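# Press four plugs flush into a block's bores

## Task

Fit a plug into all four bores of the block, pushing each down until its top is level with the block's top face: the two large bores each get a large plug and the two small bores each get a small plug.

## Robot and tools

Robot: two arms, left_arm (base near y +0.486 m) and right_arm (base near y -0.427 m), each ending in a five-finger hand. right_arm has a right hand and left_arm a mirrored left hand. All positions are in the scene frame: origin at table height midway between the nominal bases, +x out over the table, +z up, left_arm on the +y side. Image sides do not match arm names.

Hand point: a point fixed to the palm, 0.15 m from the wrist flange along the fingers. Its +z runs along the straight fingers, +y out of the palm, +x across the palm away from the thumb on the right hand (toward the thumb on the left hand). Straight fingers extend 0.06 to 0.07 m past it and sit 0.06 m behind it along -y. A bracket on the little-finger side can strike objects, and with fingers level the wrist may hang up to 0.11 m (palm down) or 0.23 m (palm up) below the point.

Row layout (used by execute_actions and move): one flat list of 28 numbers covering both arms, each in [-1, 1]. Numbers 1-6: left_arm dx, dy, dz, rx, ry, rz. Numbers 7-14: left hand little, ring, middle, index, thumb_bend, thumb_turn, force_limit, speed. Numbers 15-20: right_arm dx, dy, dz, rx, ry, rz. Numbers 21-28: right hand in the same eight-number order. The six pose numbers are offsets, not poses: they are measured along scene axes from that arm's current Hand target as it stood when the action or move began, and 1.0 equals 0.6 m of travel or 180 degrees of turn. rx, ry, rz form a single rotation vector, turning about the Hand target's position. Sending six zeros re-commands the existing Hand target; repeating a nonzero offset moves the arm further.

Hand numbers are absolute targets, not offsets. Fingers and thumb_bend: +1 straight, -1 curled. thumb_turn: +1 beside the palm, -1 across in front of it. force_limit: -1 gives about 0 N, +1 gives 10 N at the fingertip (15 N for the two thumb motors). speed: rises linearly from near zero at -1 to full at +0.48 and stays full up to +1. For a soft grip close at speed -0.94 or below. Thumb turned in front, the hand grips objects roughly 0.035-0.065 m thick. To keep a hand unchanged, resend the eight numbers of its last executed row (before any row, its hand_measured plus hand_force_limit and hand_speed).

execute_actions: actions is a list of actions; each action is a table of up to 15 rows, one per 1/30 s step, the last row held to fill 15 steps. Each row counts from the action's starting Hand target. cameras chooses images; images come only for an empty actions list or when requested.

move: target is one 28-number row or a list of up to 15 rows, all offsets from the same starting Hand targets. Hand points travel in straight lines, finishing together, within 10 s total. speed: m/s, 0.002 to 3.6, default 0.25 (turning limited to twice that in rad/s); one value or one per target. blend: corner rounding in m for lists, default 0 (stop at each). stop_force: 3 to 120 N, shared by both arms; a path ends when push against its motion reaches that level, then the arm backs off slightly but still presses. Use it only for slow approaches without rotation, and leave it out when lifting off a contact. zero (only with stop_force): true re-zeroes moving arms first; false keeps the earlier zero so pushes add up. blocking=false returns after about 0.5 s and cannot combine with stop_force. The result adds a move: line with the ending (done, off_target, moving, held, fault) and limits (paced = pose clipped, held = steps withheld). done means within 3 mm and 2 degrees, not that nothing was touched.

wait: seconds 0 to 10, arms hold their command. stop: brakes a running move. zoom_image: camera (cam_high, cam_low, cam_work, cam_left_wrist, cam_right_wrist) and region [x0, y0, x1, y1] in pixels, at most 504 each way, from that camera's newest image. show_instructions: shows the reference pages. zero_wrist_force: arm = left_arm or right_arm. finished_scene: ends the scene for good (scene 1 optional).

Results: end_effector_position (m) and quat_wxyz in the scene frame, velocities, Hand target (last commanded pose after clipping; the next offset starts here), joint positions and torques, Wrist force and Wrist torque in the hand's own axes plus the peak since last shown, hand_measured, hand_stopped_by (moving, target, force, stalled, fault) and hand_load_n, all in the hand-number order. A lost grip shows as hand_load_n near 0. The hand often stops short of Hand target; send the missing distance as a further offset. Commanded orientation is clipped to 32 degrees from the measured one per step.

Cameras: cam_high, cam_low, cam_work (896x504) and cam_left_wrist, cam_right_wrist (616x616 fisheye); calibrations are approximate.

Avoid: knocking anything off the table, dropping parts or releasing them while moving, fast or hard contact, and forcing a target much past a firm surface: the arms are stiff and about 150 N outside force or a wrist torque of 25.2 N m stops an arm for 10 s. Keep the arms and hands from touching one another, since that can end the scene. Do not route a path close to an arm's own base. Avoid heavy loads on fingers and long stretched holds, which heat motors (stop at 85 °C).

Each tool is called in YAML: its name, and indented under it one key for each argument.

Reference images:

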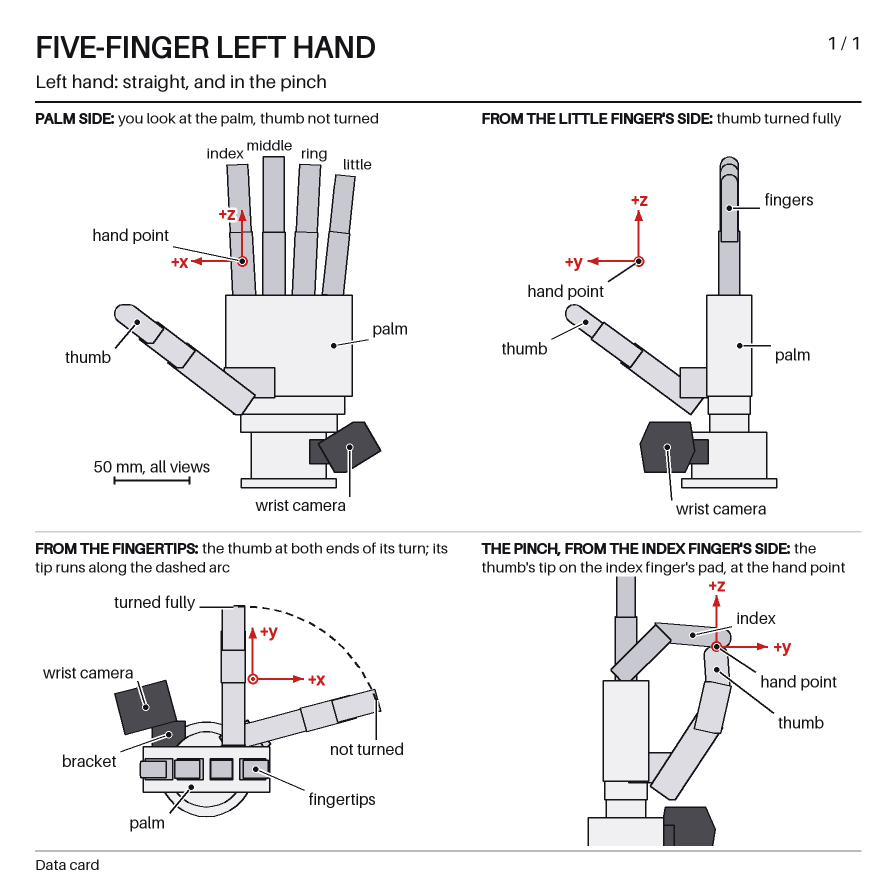

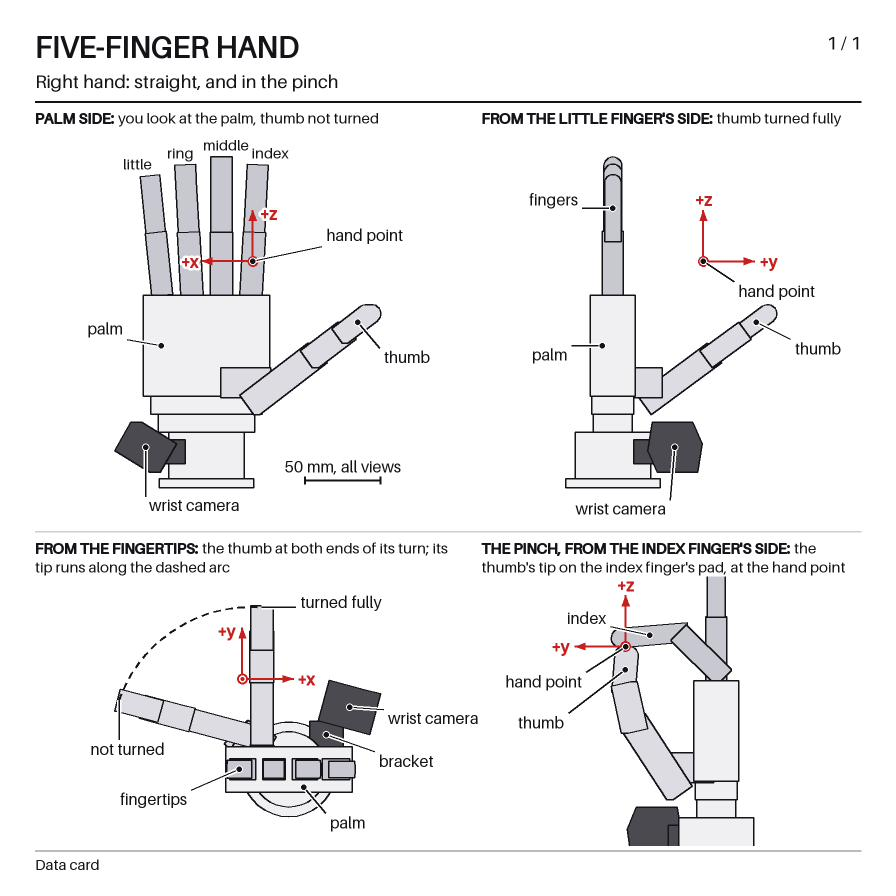

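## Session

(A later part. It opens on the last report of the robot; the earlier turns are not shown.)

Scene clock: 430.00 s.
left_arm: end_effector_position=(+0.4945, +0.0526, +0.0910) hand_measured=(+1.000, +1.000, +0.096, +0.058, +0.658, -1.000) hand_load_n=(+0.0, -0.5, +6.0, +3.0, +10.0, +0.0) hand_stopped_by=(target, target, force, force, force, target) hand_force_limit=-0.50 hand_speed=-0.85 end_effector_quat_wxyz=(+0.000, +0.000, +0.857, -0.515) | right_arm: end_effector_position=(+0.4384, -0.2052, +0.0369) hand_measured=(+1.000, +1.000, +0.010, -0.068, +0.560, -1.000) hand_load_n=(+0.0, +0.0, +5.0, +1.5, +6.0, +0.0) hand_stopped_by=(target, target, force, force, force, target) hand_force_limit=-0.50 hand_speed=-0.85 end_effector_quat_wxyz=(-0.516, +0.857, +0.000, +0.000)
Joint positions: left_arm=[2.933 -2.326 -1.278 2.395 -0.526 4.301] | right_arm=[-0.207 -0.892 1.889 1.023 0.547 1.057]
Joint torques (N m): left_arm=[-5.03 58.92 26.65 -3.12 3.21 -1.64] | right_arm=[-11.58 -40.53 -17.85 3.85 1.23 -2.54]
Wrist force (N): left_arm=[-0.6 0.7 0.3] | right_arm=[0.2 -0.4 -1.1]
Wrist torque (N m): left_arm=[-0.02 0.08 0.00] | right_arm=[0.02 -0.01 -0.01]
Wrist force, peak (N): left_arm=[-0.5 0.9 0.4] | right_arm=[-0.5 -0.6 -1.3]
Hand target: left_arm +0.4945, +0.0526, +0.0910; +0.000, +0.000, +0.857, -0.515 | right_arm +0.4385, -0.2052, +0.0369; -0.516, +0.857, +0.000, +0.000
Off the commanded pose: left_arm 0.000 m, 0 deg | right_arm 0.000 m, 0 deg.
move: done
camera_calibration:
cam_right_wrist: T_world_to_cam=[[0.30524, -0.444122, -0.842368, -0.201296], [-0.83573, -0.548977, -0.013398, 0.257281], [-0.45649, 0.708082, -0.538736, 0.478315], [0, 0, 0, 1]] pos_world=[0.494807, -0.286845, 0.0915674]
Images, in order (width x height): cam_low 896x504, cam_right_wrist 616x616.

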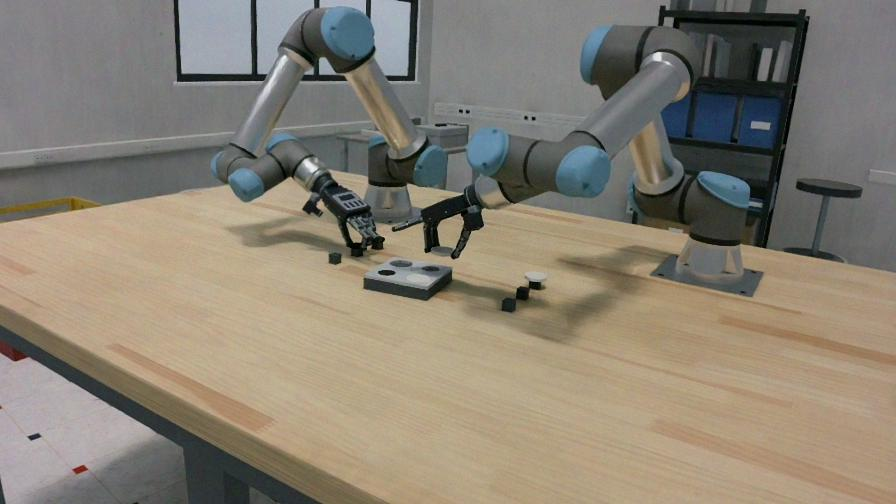

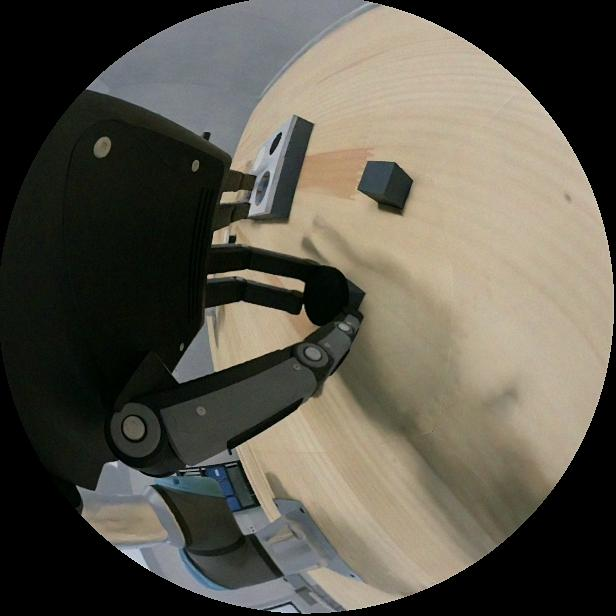

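move:
  target:
    - [0,0,0,0,0,0,1,1,0.05,-0.03,0.55,-1,-0.5,-0.85,0,0,0.08,0,0,0,1,1,-0.06,-0.1,0.45,-1,-0.5,-0.85]
    - [0,-0.167,-0.027,0,0,0,1,1,0.05,-0.03,0.55,-1,-0.5,-0.85,0,-0.1,0.08,0,0,0,1,1,-0.06,-0.1,0.45,-1,-0.5,-0.85]
  speed: 0.15
  cameras: ["all"]

zoom_image:
  camera: "cam_work"
  region: [395, 245, 485, 315]

zoom_image:
  camera: "cam_low"
  region: [370, 240, 450, 290]

zoom_image:
  camera: "cam_left_wrist"
  region: [200, 200, 350, 350]

Scene clock: 436.50 s.
left_arm: end_effector_position=(+0.4945, -0.0475, +0.0747) hand_measured=(+1.000, +1.000, +0.096, +0.058, +0.658, -1.000) hand_load_n=(-0.5, +0.0, +5.0, +3.0, +10.0, +0.5) hand_stopped_by=(target, target, force, force, force, target) hand_force_limit=-0.50 hand_speed=-0.85 end_effector_quat_wxyz=(+0.000, +0.000, +0.857, -0.515) | right_arm: end_effector_position=(+0.4384, -0.2652, +0.0849) hand_measured=(+1.000, +1.000, +0.010, -0.080, +0.560, -1.000) hand_load_n=(+0.0, +0.0, +4.0, +3.0, +7.0, -0.5) hand_stopped_by=(target, target, force, force, force, target) hand_force_limit=-0.50 hand_speed=-0.85 end_effector_quat_wxyz=(-0.516, +0.857, +0.000, +0.000)
Joint positions: left_arm=[2.766 -2.414 -1.103 2.543 -0.604 4.023] | right_arm=[-0.353 -0.971 1.915 1.266 0.623 0.831]
Joint torques (N m): left_arm=[-3.47 59.49 16.76 -3.35 2.93 -1.53] | right_arm=[2.89 -39.59 -19.3 2.37 -2.95 0.9]
Wrist force (N): left_arm=[-0.6 0.8 0.2] | right_arm=[-0.4 0.2 -0.7]
Wrist torque (N m): left_arm=[0.00 0.06 -0.03] | right_arm=[0.01 0.08 -0.06]
Wrist force, peak (N): left_arm=[-0.8 1.5 -0.2] | right_arm=[-0.2 0.9 -1.7]
Hand target: left_arm +0.4945, -0.0476, +0.0748; +0.000, +0.000, +0.857, -0.515 | right_arm +0.4385, -0.2652, +0.0849; -0.516, +0.857, +0.000, +0.000
Off the commanded pose: left_arm 0.000 m, 0 deg | right_arm 0.000 m, 0 deg.
move: done
camera_calibration:
cam_left_wrist: T_world_to_cam=[[-0.246553, -0.470736, 0.847124, 0.039423], [-0.843106, 0.535224, 0.0520331, 0.442699], [-0.477895, -0.701387, -0.528842, 0.362791], [0, 0, 0, 1]] pos_world=[0.556338, 0.0360718, 0.135428]
cam_right_wrist: T_world_to_cam=[[0.304926, -0.444082, -0.842503, -0.187405], [-0.835795, -0.548883, -0.0131826, 0.225018], [-0.456582, 0.70818, -0.53853, 0.546655], [0, 0, 0, 1]] pos_world=[0.494806, -0.346844, 0.139467]

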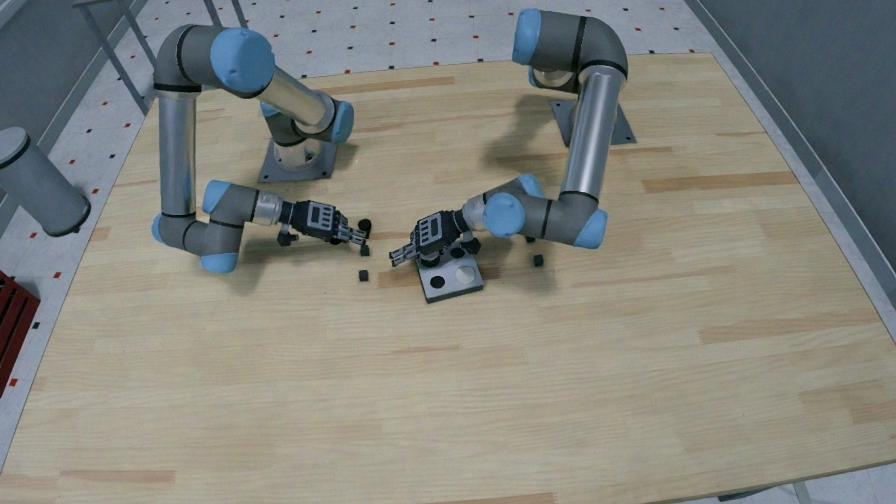

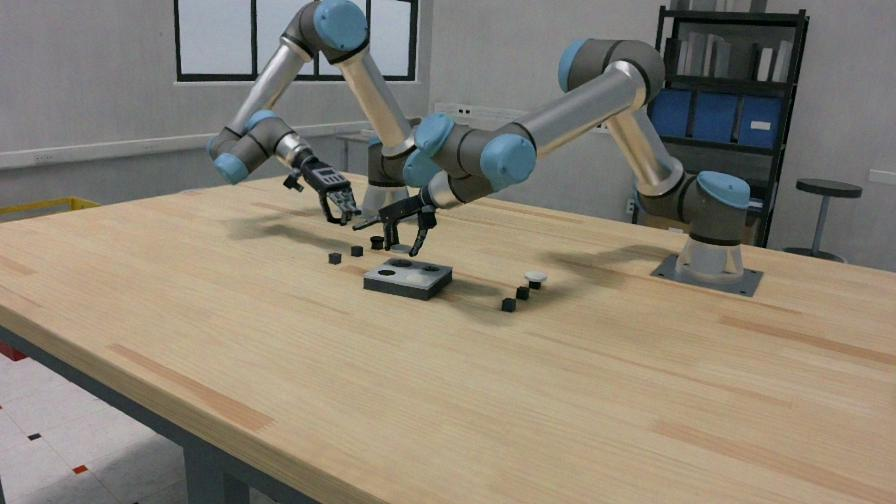

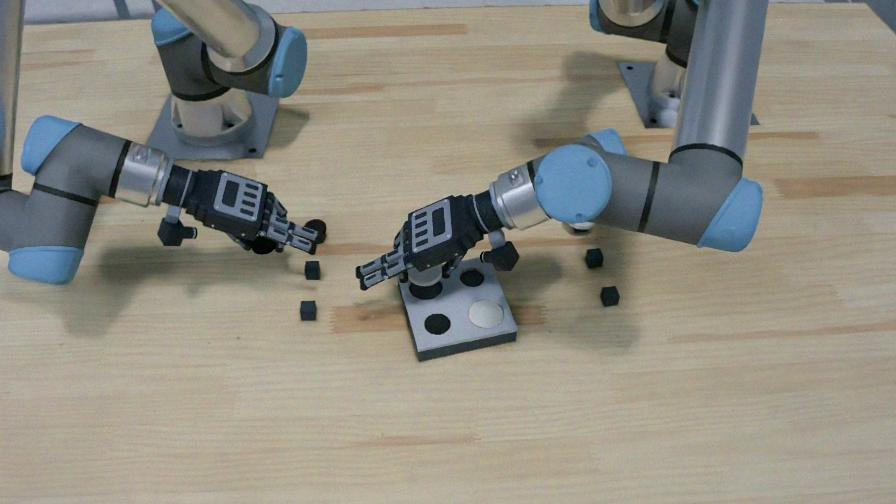

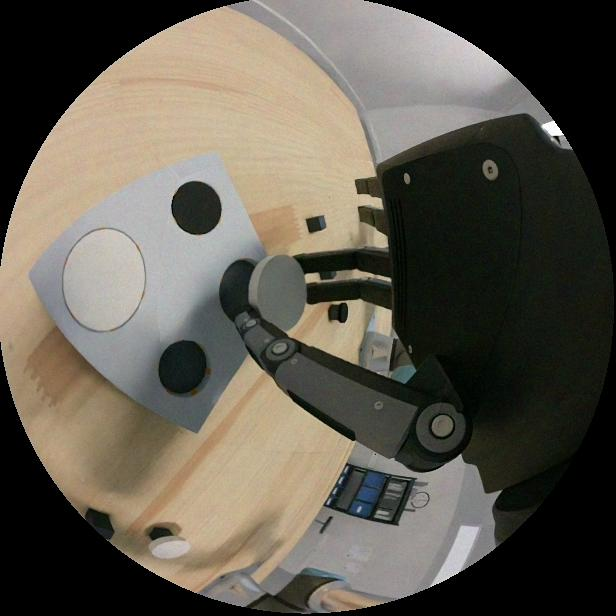

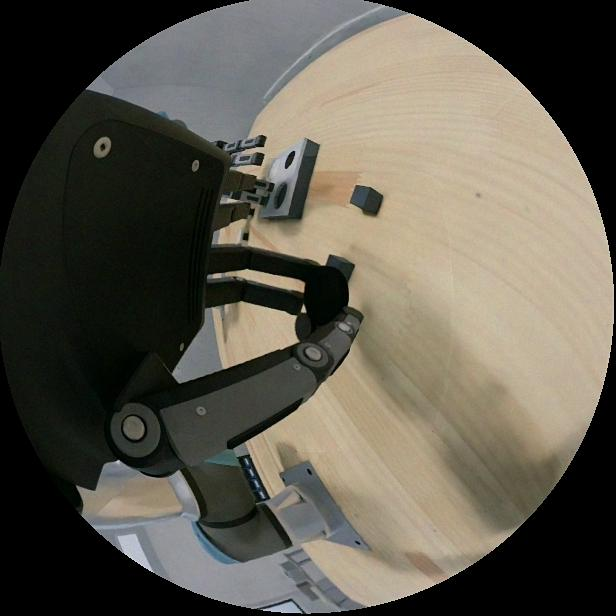

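Scaled by 5.600 from the camera's 896x504 image, which has a finer 1280x720 frame.

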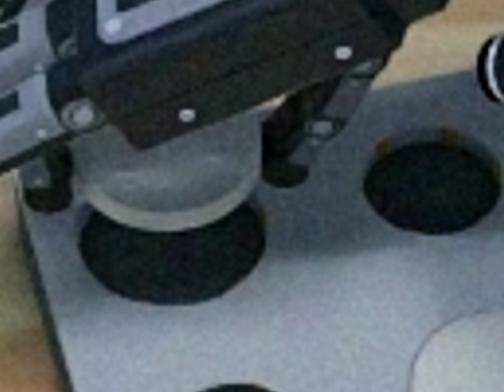

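Scaled by 6.300 from the camera's 896x504 image, which has a finer 1280x720 frame.

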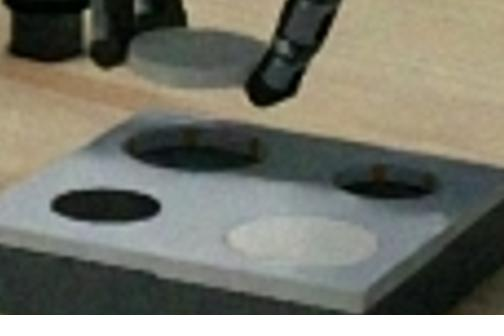

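Scaled by 3.360 from the camera's 616x616 image, which has a finer 880x880 frame.

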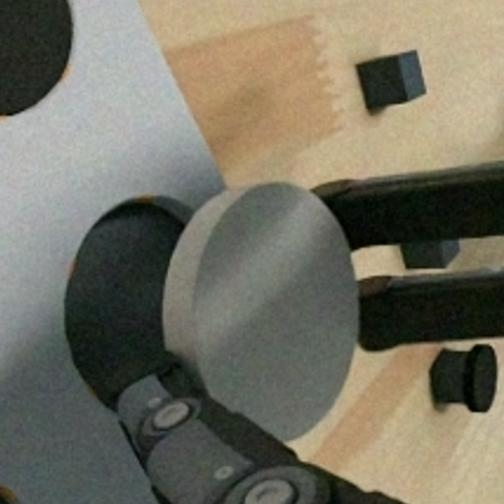

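move:
  target:
    - [0,0,-0.033,0,0,0,1,1,0.05,-0.03,0.55,-1,-0.5,-0.85,0,0,0,0,0,0,1,1,-0.06,-0.1,0.45,-1,-0.5,-0.85]
    - [0,0,-0.045,0,0,0,1,1,0.05,-0.03,0.55,-1,-0.5,-0.85,0,0,0,0,0,0,1,1,-0.06,-0.1,0.45,-1,-0.5,-0.85]
  speed: [0.05,0.01]
  stop_force: 4
  cameras: ["cam_low","cam_work","cam_left_wrist"]

zoom_image:
  camera: "cam_work"
  region: [395, 250, 485, 320]

zoom_image:
  camera: "cam_low"
  region: [370, 240, 450, 290]

zoom_image:
  camera: "cam_left_wrist"
  region: [200, 200, 350, 350]

Scene clock: 449.30 s.
left_arm: end_effector_position=(+0.4946, -0.0476, +0.0535) hand_measured=(+1.000, +1.000, +0.096, +0.058, +0.658, -1.000) hand_load_n=(+0.0, +0.0, +5.5, +3.0, +9.5, +0.0) hand_stopped_by=(target, target, force, force, force, target) hand_force_limit=-0.50 hand_speed=-0.85 end_effector_quat_wxyz=(+0.000, +0.000, +0.857, -0.515) | right_arm: end_effector_position=(+0.4385, -0.2652, +0.0849) hand_measured=(+1.000, +1.000, +0.010, -0.080, +0.560, -1.000) hand_load_n=(+0.0, +0.0, +4.0, +3.0, +7.0, -0.5) hand_stopped_by=(target, target, force, force, force, target) hand_force_limit=-0.50 hand_speed=-0.85 end_effector_quat_wxyz=(-0.516, +0.857, +0.000, +0.000)
Joint positions: left_arm=[2.765 -2.435 -1.121 2.583 -0.604 4.023] | right_arm=[-0.353 -0.971 1.914 1.266 0.623 0.831]
Joint torques (N m): left_arm=[-4.72 60.12 26.11 -4.04 -0.5 -0.79] | right_arm=[7.27 -38.13 -20.04 4.22 0.27 -2.43]
Wrist force (N): left_arm=[-0.4 -2.4 -3.2] | right_arm=[-0.3 0.2 -0.3]
Wrist torque (N m): left_arm=[-0.21 0.01 0.03] | right_arm=[-0.01 0.07 -0.05]
Wrist force, peak (N): left_arm=[-0.2 -7.2 -6.7] | right_arm=[-0.1 0.8 -0.9]
Hand target: left_arm +0.4946, -0.0476, +0.0535; +0.000, +0.000, +0.857, -0.515 (not the last commanded pose) | right_arm +0.4385, -0.2652, +0.0849; -0.516, +0.857, +0.000, +0.000
Off the commanded pose: left_arm 0.006 m, 0 deg | right_arm 0.000 m, 0 deg.
move: contact (left_arm); path passed 1 of 2 targets
camera_calibration:
cam_left_wrist: T_world_to_cam=[[-0.246697, -0.470646, 0.847132, 0.0574575], [-0.843065, 0.535303, 0.0518891, 0.443793], [-0.477894, -0.701386, -0.528843, 0.35158], [0, 0, 0, 1]] pos_world=[0.556338, 0.0360715, 0.114228]
Images, in order (width x height): cam_low 896x504, cam_work 896x504, cam_left_wrist 616x616.

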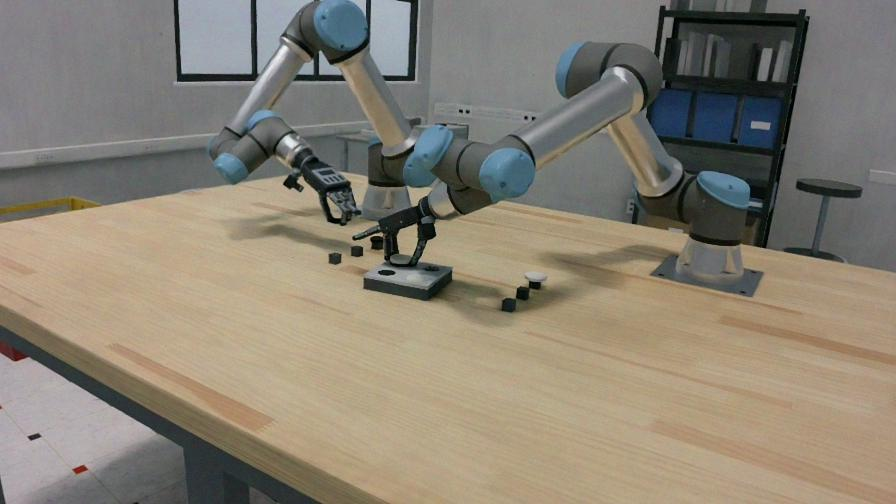

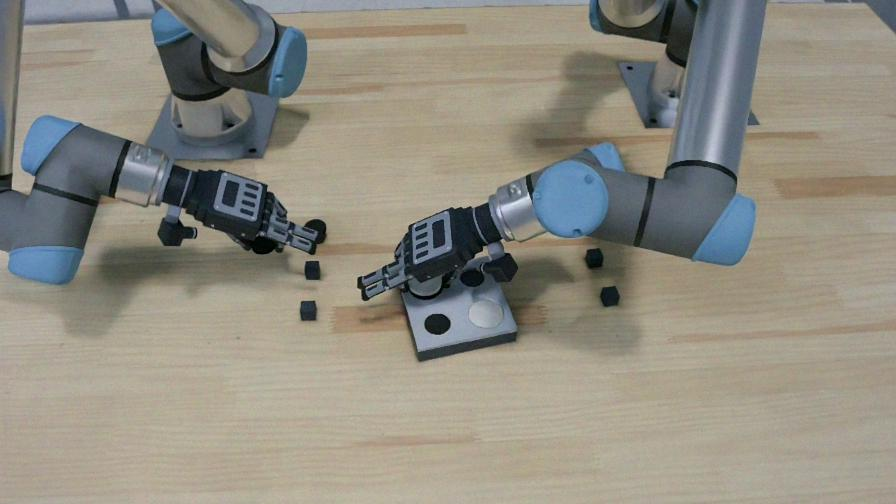

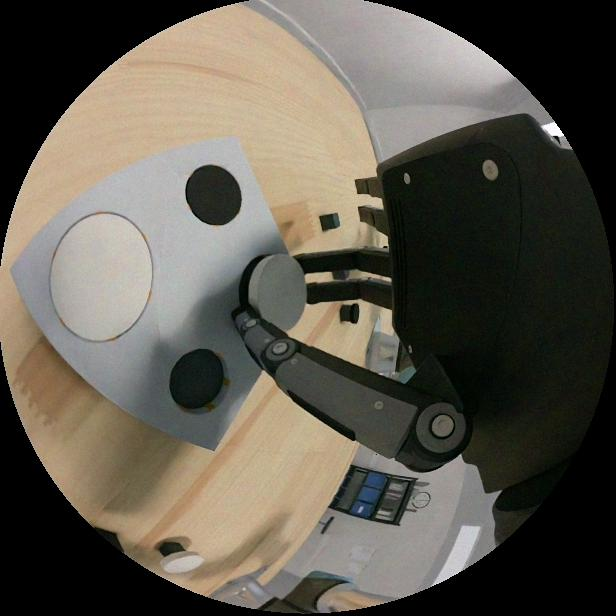

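Scaled by 5.600 from the camera's 896x504 image, which has a finer 1280x720 frame.

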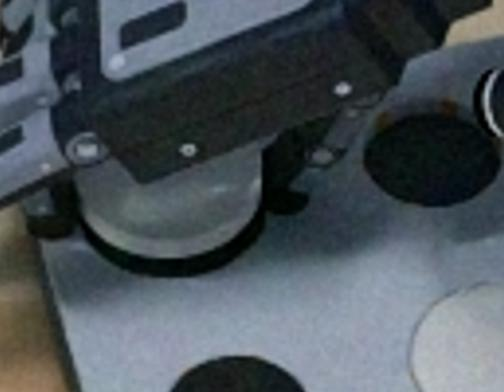

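Scaled by 6.300 from the camera's 896x504 image, which has a finer 1280x720 frame.

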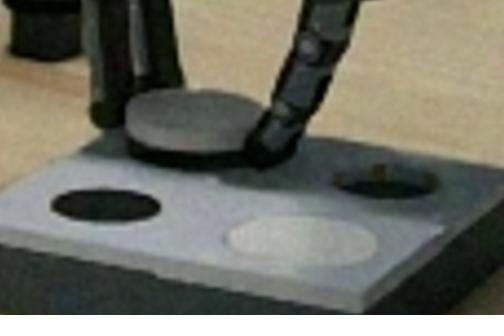

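Scaled by 3.360 from the camera's 616x616 image, which has a finer 880x880 frame.

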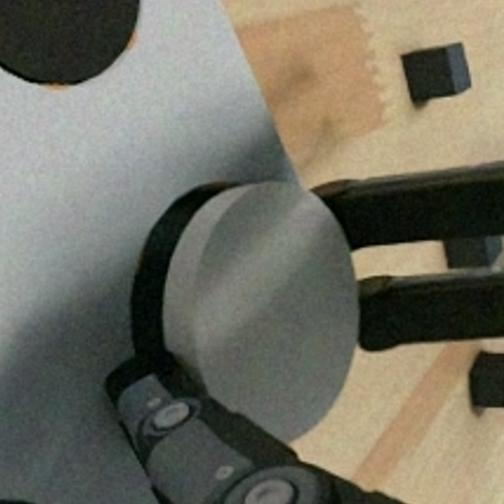

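move:
  target: [0.001,0.0008,0.0025,0,0,0,1,1,0.05,-0.03,0.55,-1,-0.5,-0.85,0,0,0,0,0,0,1,1,-0.06,-0.1,0.45,-1,-0.5,-0.85]
  speed: 0.02

move:
  target: [0,0,0,0,0,0,1,1,0.124,0.088,0.7,-1,-0.5,-0.9,0,0,0,0,0,0,1,1,-0.06,-0.1,0.45,-1,-0.5,-0.85]
  speed: 0.02
  cameras: ["cam_low","cam_work","cam_left_wrist"]

zoom_image:
  camera: "cam_work"
  region: [395, 250, 485, 320]

zoom_image:
  camera: "cam_low"
  region: [370, 240, 450, 290]

zoom_image:
  camera: "cam_left_wrist"
  region: [200, 200, 350, 350]

Scene clock: 455.90 s.
left_arm: end_effector_position=(+0.4952, -0.0471, +0.0550) hand_measured=(+1.000, +1.000, +0.096, +0.058, +0.658, -1.000) hand_load_n=(+0.0, +0.0, +5.5, +3.0, +10.0, +0.0) hand_stopped_by=(target, target, force, force, force, target) hand_force_limit=-0.50 hand_speed=-0.85 end_effector_quat_wxyz=(+0.000, +0.000, +0.857, -0.515) | right_arm: end_effector_position=(+0.4385, -0.2652, +0.0849) hand_measured=(+1.000, +1.000, +0.010, -0.080, +0.560, -1.000) hand_load_n=(+0.0, +0.0, +4.0, +3.0, +7.0, -1.0) hand_stopped_by=(target, target, force, force, force, target) hand_force_limit=-0.50 hand_speed=-0.85 end_effector_quat_wxyz=(-0.516, +0.857, +0.000, +0.000)
Joint positions: left_arm=[2.767 -2.435 -1.119 2.578 -0.603 4.025] | right_arm=[-0.353 -0.971 1.914 1.266 0.623 0.831]
Joint torques (N m): left_arm=[7.24 61.24 24.52 -3.47 3.25 1.08] | right_arm=[9.08 -38.66 -19.72 4.21 1.26 -2.55]
Wrist force (N): left_arm=[-0.3 0.7 0.4] | right_arm=[-0.1 0.3 -0.7]
Wrist torque (N m): left_arm=[-0.04 0.03 -0.01] | right_arm=[0.04 0.03 -0.04]
Wrist force, peak (N): left_arm=[-0.2 -3.6 -3.7] | right_arm=[-0.2 0.8 -0.8]
Hand target: left_arm +0.4952, -0.0471, +0.0550; +0.000, +0.000, +0.857, -0.515 | right_arm +0.4385, -0.2652, +0.0849; -0.516, +0.857, +0.000, +0.000
Off the commanded pose: left_arm 0.000 m, 0 deg | right_arm 0.000 m, 0 deg.
move: done

Scene clock: 456.43 s.
left_arm: end_effector_position=(+0.4952, -0.0471, +0.0550) hand_measured=(+1.000, +1.000, +0.124, +0.088, +0.700, -1.000) hand_load_n=(+0.0, +0.0, +0.0, +0.0, +0.0, +0.0) hand_stopped_by=(target, target, target, target, target, target) hand_force_limit=-0.50 hand_speed=-0.90 end_effector_quat_wxyz=(+0.000, +0.000, +0.857, -0.515) | right_arm: end_effector_position=(+0.4385, -0.2652, +0.0849) hand_measured=(+1.000, +1.000, +0.010, -0.080, +0.560, -1.000) hand_load_n=(+0.0, -0.5, +4.0, +3.0, +7.0, -1.0) hand_stopped_by=(target, target, force, force, force, target) hand_force_limit=-0.50 hand_speed=-0.85 end_effector_quat_wxyz=(-0.516, +0.857, +0.000, +0.000)
Joint positions: left_arm=[2.767 -2.435 -1.119 2.578 -0.603 4.025] | right_arm=[-0.353 -0.971 1.914 1.266 0.623 0.831]
Joint torques (N m): left_arm=[5.01 59.06 16.7 0.67 2.69 -0.26] | right_arm=[8.47 -38.57 -19.6 4.25 1.25 -2.57]
Wrist force (N): left_arm=[-0.7 0.6 0.4] | right_arm=[-0.1 0.3 -0.8]
Wrist torque (N m): left_arm=[-0.04 0.09 -0.03] | right_arm=[0.05 0.06 -0.04]
Wrist force, peak (N): left_arm=[-0.5 1.0 0.4] | right_arm=[0.1 0.6 -0.7]
Hand target: left_arm +0.4952, -0.0471, +0.0550; +0.000, +0.000, +0.857, -0.515 | right_arm +0.4385, -0.2652, +0.0849; -0.516, +0.857, +0.000, +0.000
Off the commanded pose: left_arm 0.000 m, 0 deg | right_arm 0.000 m, 0 deg.
move: done
camera_calibration:
cam_left_wrist: T_world_to_cam=[[-0.246697, -0.470646, 0.847132, 0.0565702], [-0.843065, 0.535303, 0.0518891, 0.443953], [-0.477894, -0.701386, -0.528843, 0.35301], [0, 0, 0, 1]] pos_world=[0.556938, 0.0365715, 0.115728]
Images, in order (width x height): cam_low 896x504, cam_work 896x504, cam_left_wrist 616x616.

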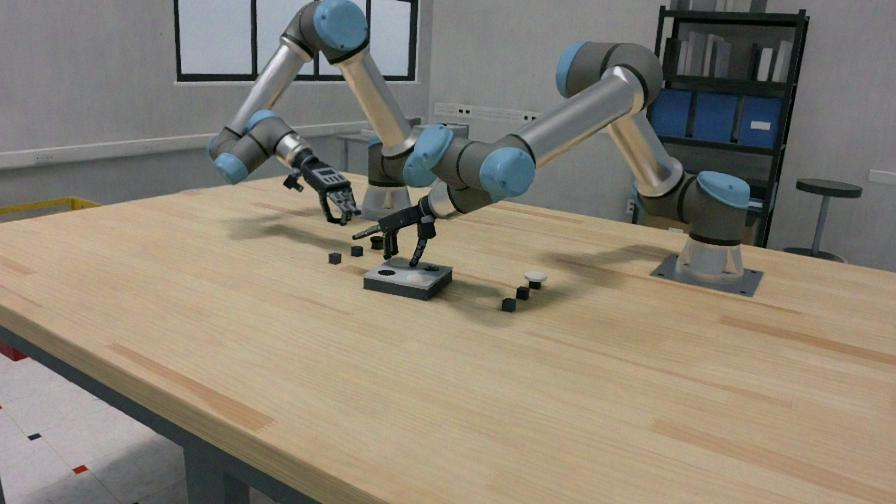

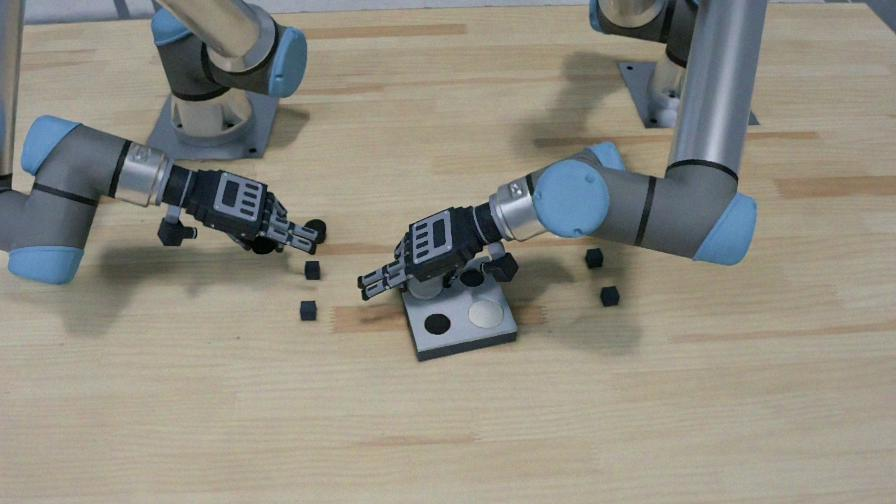

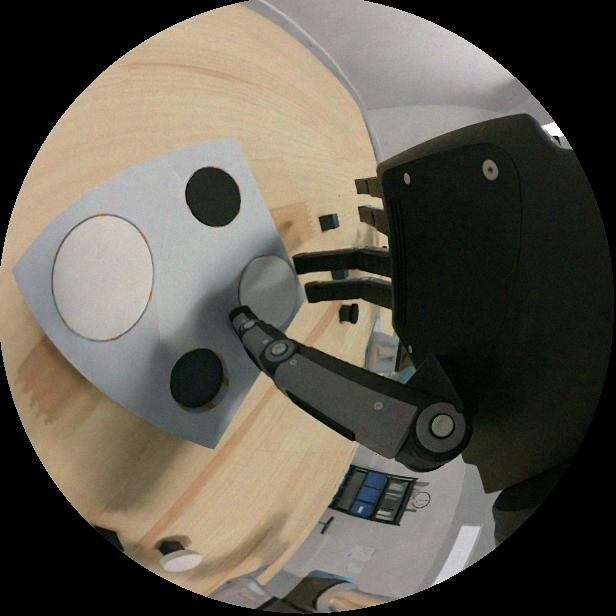

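Scaled by 5.600 from the camera's 896x504 image, which has a finer 1280x720 frame.

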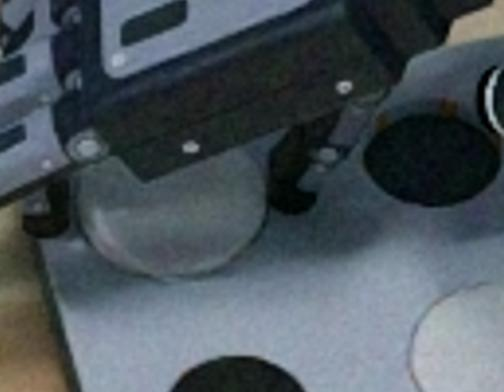

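Scaled by 6.300 from the camera's 896x504 image, which has a finer 1280x720 frame.

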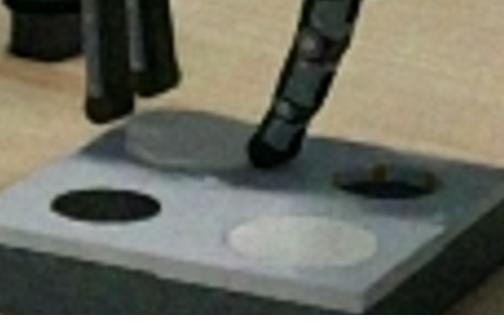

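Scaled by 3.360 from the camera's 616x616 image, which has a finer 880x880 frame.

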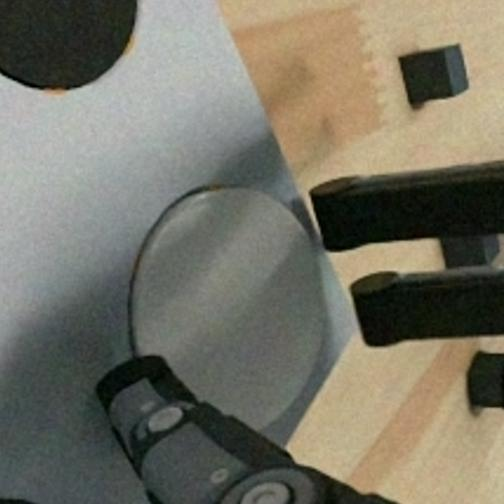

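move:
  target:
    - [0,0,0.1,0,0,0,1,1,0.124,0.088,0.7,-1,-0.5,-0.9,0,0,0,0,0,0,1,1,-0.06,-0.1,0.45,-1,-0.5,-0.85]
    - [-0.0175,0.1145,0.108,0.3444,0,0,1,1,1,1,1,-1,-0.5,0.3,0,0,0,0,0,0,1,1,-0.06,-0.1,0.45,-1,-0.5,-0.85]
  speed: [0.15,0.25]
  cameras: ["cam_low","cam_work"]

zoom_image:
  camera: "cam_work"
  region: [390, 240, 550, 370]

move:
  target: [0,0,-0.05,0,0,0,1,1,1,1,1,-1,-0.5,0.3,0,0,0,0,0,0,1,1,-0.06,-0.1,0.45,-1,-0.5,-0.85]
  speed: 0.014
  stop_force: 35

move:
  target: [0,0,0.1,0,0,0,1,1,1,1,1,-1,-0.5,0.3,0,0,0,0,0,0,1,1,-0.06,-0.1,0.45,-1,-0.5,-0.85]
  speed: 0.2
  cameras: ["cam_low","cam_work"]

zoom_image:
  camera: "cam_work"
  region: [390, 240, 550, 370]

zoom_image:
  camera: "cam_low"
  region: [350, 240, 470, 310]

Scene clock: 465.90 s.
left_arm: end_effector_position=(+0.4836, +0.0228, +0.1193) hand_measured=(+1.000, +1.000, +1.000, +1.000, +1.000, -1.000) hand_load_n=(+0.0, +0.0, +0.0, +0.0, +0.0, +0.0) hand_stopped_by=(target, target, target, target, target, target) hand_force_limit=-0.50 hand_speed=0.30 end_effector_quat_wxyz=(+0.033, +0.005, +0.999, -0.033) | right_arm: end_effector_position=(+0.4385, -0.2652, +0.0849) hand_measured=(+1.000, +1.000, +0.010, -0.080, +0.560, -1.000) hand_load_n=(+0.0, +0.0, +4.0, +3.0, +7.0, -1.0) hand_stopped_by=(target, target, force, force, force, target) hand_force_limit=-0.50 hand_speed=-0.85 end_effector_quat_wxyz=(-0.516, +0.857, +0.000, +0.000)
Joint positions: left_arm=[2.517 -2.851 -0.035 1.407 -1.554 4.103] | right_arm=[-0.353 -0.971 1.914 1.266 0.623 0.831]
Joint torques (N m): left_arm=[7.98 69.65 27.17 0.34 -2.1 -1.44] | right_arm=[11.71 -37.17 -19.28 4.34 1.28 -2.31]
Wrist force (N): left_arm=[-0.7 1.0 0.6] | right_arm=[0.0 0.4 -0.6]
Wrist torque (N m): left_arm=[-0.27 0.13 0.14] | right_arm=[0.04 0.03 -0.03]
Wrist force, peak (N): left_arm=[-0.5 2.3 0.8] | right_arm=[-0.4 0.7 -0.9]
Hand target: left_arm +0.4847, +0.0216, +0.1198; +0.000, +0.000, +1.000, +0.000 | right_arm +0.4385, -0.2652, +0.0849; -0.516, +0.857, +0.000, +0.000
Off the commanded pose: left_arm 0.002 m, 5 deg | right_arm 0.000 m, 0 deg.
elbow stopped short (left arm): the move would have taken joint 3 (elbow) straighter than the controller allows.
move: off_target (left_arm); target 2's new numbers were sent with left_arm's hand 0.002 m and 5 deg from that target
Images, in order (width x height): cam_low 896x504, cam_work 896x504.

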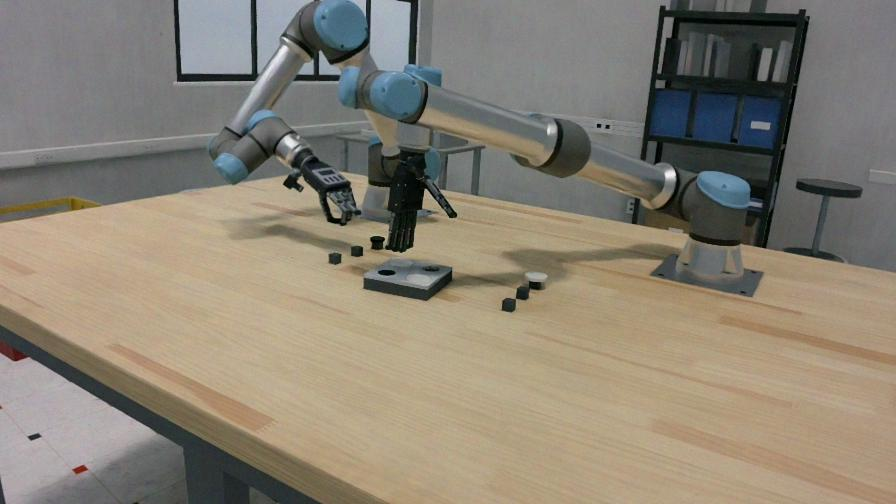

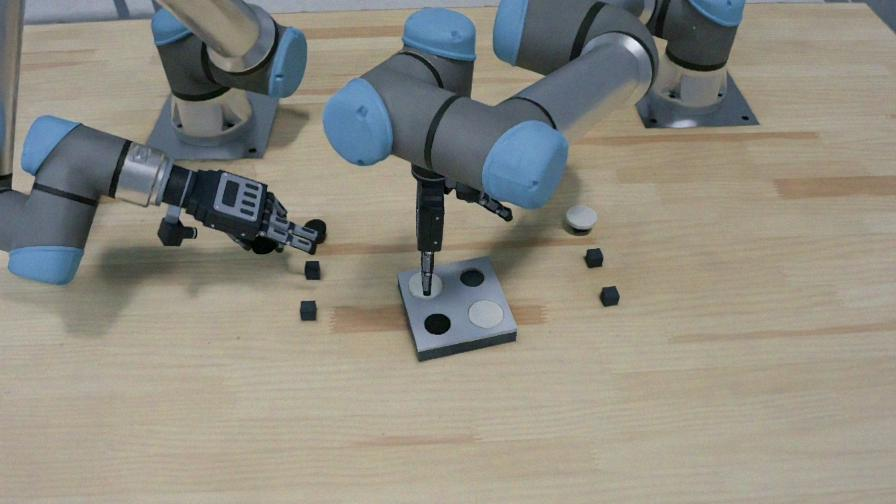

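Scaled by 3.150 from the camera's 896x504 image, which has a finer 1280x720 frame.

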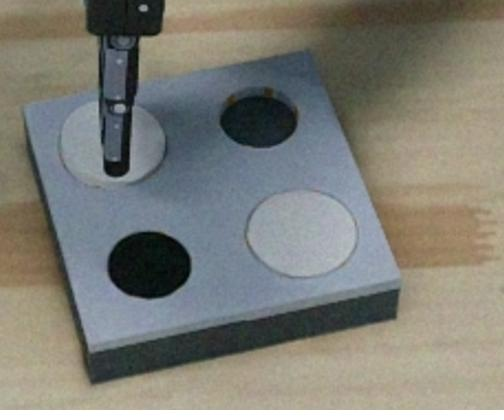

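Scene clock: 469.43 s.
left_arm: end_effector_position=(+0.4835, +0.0229, +0.0955) hand_measured=(+1.000, +1.000, +1.000, +1.000, +1.000, -1.000) hand_load_n=(+0.0, +0.0, +2.0, +0.0, +0.0, +0.0) hand_stopped_by=(target, target, target, target, target, target) hand_force_limit=-0.50 hand_speed=0.30 end_effector_quat_wxyz=(+0.023, +0.003, +0.999, -0.024) | right_arm: end_effector_position=(+0.4385, -0.2652, +0.0849) hand_measured=(+1.000, +1.000, +0.010, -0.080, +0.560, -1.000) hand_load_n=(+0.0, +0.0, +4.0, +3.0, +7.0, -0.5) hand_stopped_by=(target, target, force, force, force, target) hand_force_limit=-0.50 hand_speed=-0.85 end_effector_quat_wxyz=(-0.516, +0.857, +0.000, +0.000)
Joint positions: left_arm=[2.516 -2.885 -0.036 1.416 -1.559 4.1] | right_arm=[-0.353 -0.971 1.914 1.266 0.623 0.831]
Joint torques (N m): left_arm=[-1.88 47.44 -5.7 1.43 -0.31 1.11] | right_arm=[11.68 -36.51 -18.87 4.35 1.24 -2.47]
Wrist force (N): left_arm=[-4.4 -9.1 -32.4] | right_arm=[0.0 0.5 -0.8]
Wrist torque (N m): left_arm=[2.14 -0.75 0.23] | right_arm=[0.07 0.02 -0.02]
Wrist force, peak (N): left_arm=[-4.9 -9.4 -39.8] | right_arm=[0.0 0.6 -0.9]
Hand target: left_arm +0.4835, +0.0229, +0.0955; +0.023, +0.003, +0.999, -0.024 (not the last commanded pose) | right_arm +0.4385, -0.2652, +0.0849; -0.516, +0.857, +0.000, +0.000
Off the commanded pose: left_arm 0.006 m, 4 deg | right_arm 0.000 m, 0 deg.
elbow stopped short (left arm): the move would have taken joint 3 (elbow) straighter than the controller allows.
move: contact (left_arm)

Scene clock: 470.27 s.
left_arm: end_effector_position=(+0.4824, +0.0240, +0.1549) hand_measured=(+1.000, +1.000, +1.000, +1.000, +1.000, -1.000) hand_load_n=(+0.0, +0.0, +0.0, +0.0, +0.0, +0.0) hand_stopped_by=(target, target, target, target, target, target) hand_force_limit=-0.50 hand_speed=0.30 end_effector_quat_wxyz=(+0.047, +0.006, +0.998, -0.048) | right_arm: end_effector_position=(+0.4385, -0.2652, +0.0849) hand_measured=(+1.000, +1.000, +0.010, -0.080, +0.560, -1.000) hand_load_n=(+0.0, +0.0, +4.0, +3.0, +7.0, -1.0) hand_stopped_by=(target, target, force, force, force, target) hand_force_limit=-0.50 hand_speed=-0.85 end_effector_quat_wxyz=(-0.516, +0.857, +0.000, +0.000)
Joint positions: left_arm=[2.521 -2.798 -0.035 1.394 -1.546 4.109] | right_arm=[-0.353 -0.971 1.914 1.266 0.623 0.831]
Joint torques (N m): left_arm=[-1.04 59.76 21.51 0.6 -1.97 -1.46] | right_arm=[11.09 -36.5 -19.08 4.28 1.25 -2.53]
Wrist force (N): left_arm=[-0.9 0.2 0.4] | right_arm=[0.1 0.4 -0.8]
Wrist torque (N m): left_arm=[-0.36 0.14 0.05] | right_arm=[0.05 0.01 -0.02]
Wrist force, peak (N): left_arm=[-4.4 -8.8 -32.0] | right_arm=[0.0 0.5 -1.1]
Hand target: left_arm +0.4835, +0.0229, +0.1555; +0.023, +0.003, +0.999, -0.024 | right_arm +0.4385, -0.2652, +0.0849; -0.516, +0.857, +0.000, +0.000
Off the commanded pose: left_arm 0.002 m, 4 deg | right_arm 0.000 m, 0 deg.
elbow stopped short (left arm): the move would have taken joint 3 (elbow) straighter than the controller allows.
move: off_target (left_arm)
Images, in order (width x height): cam_low 896x504, cam_work 896x504.

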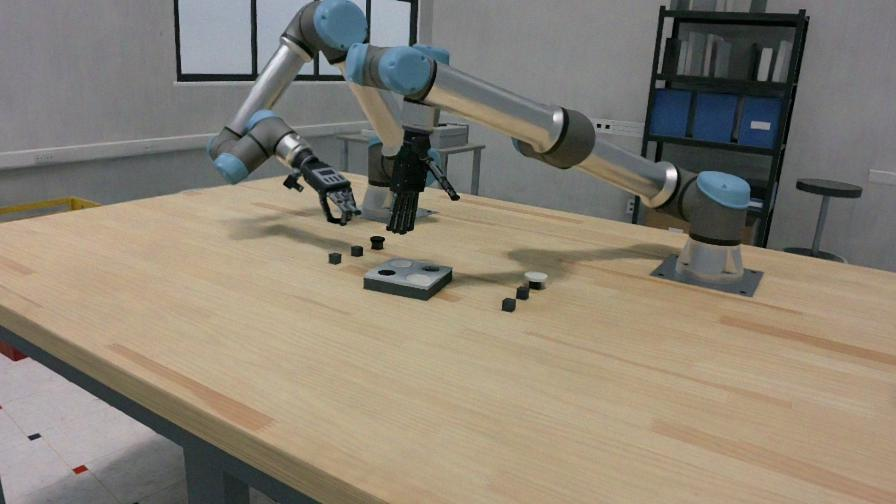

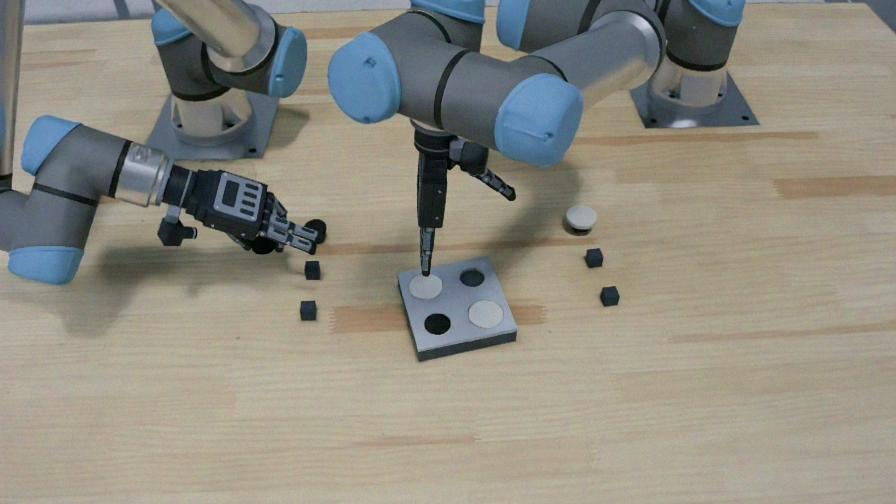

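Scaled by 3.150 from the camera's 896x504 image, which has a finer 1280x720 frame.

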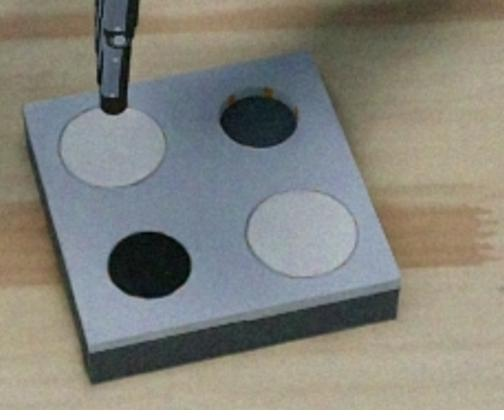

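Scaled by 4.200 from the camera's 896x504 image, which has a finer 1280x720 frame.

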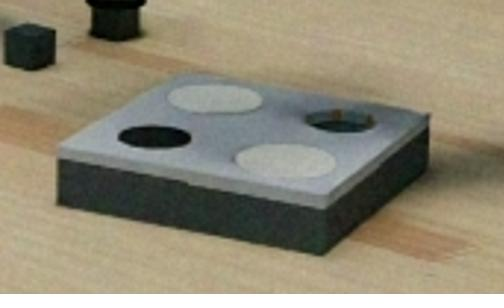

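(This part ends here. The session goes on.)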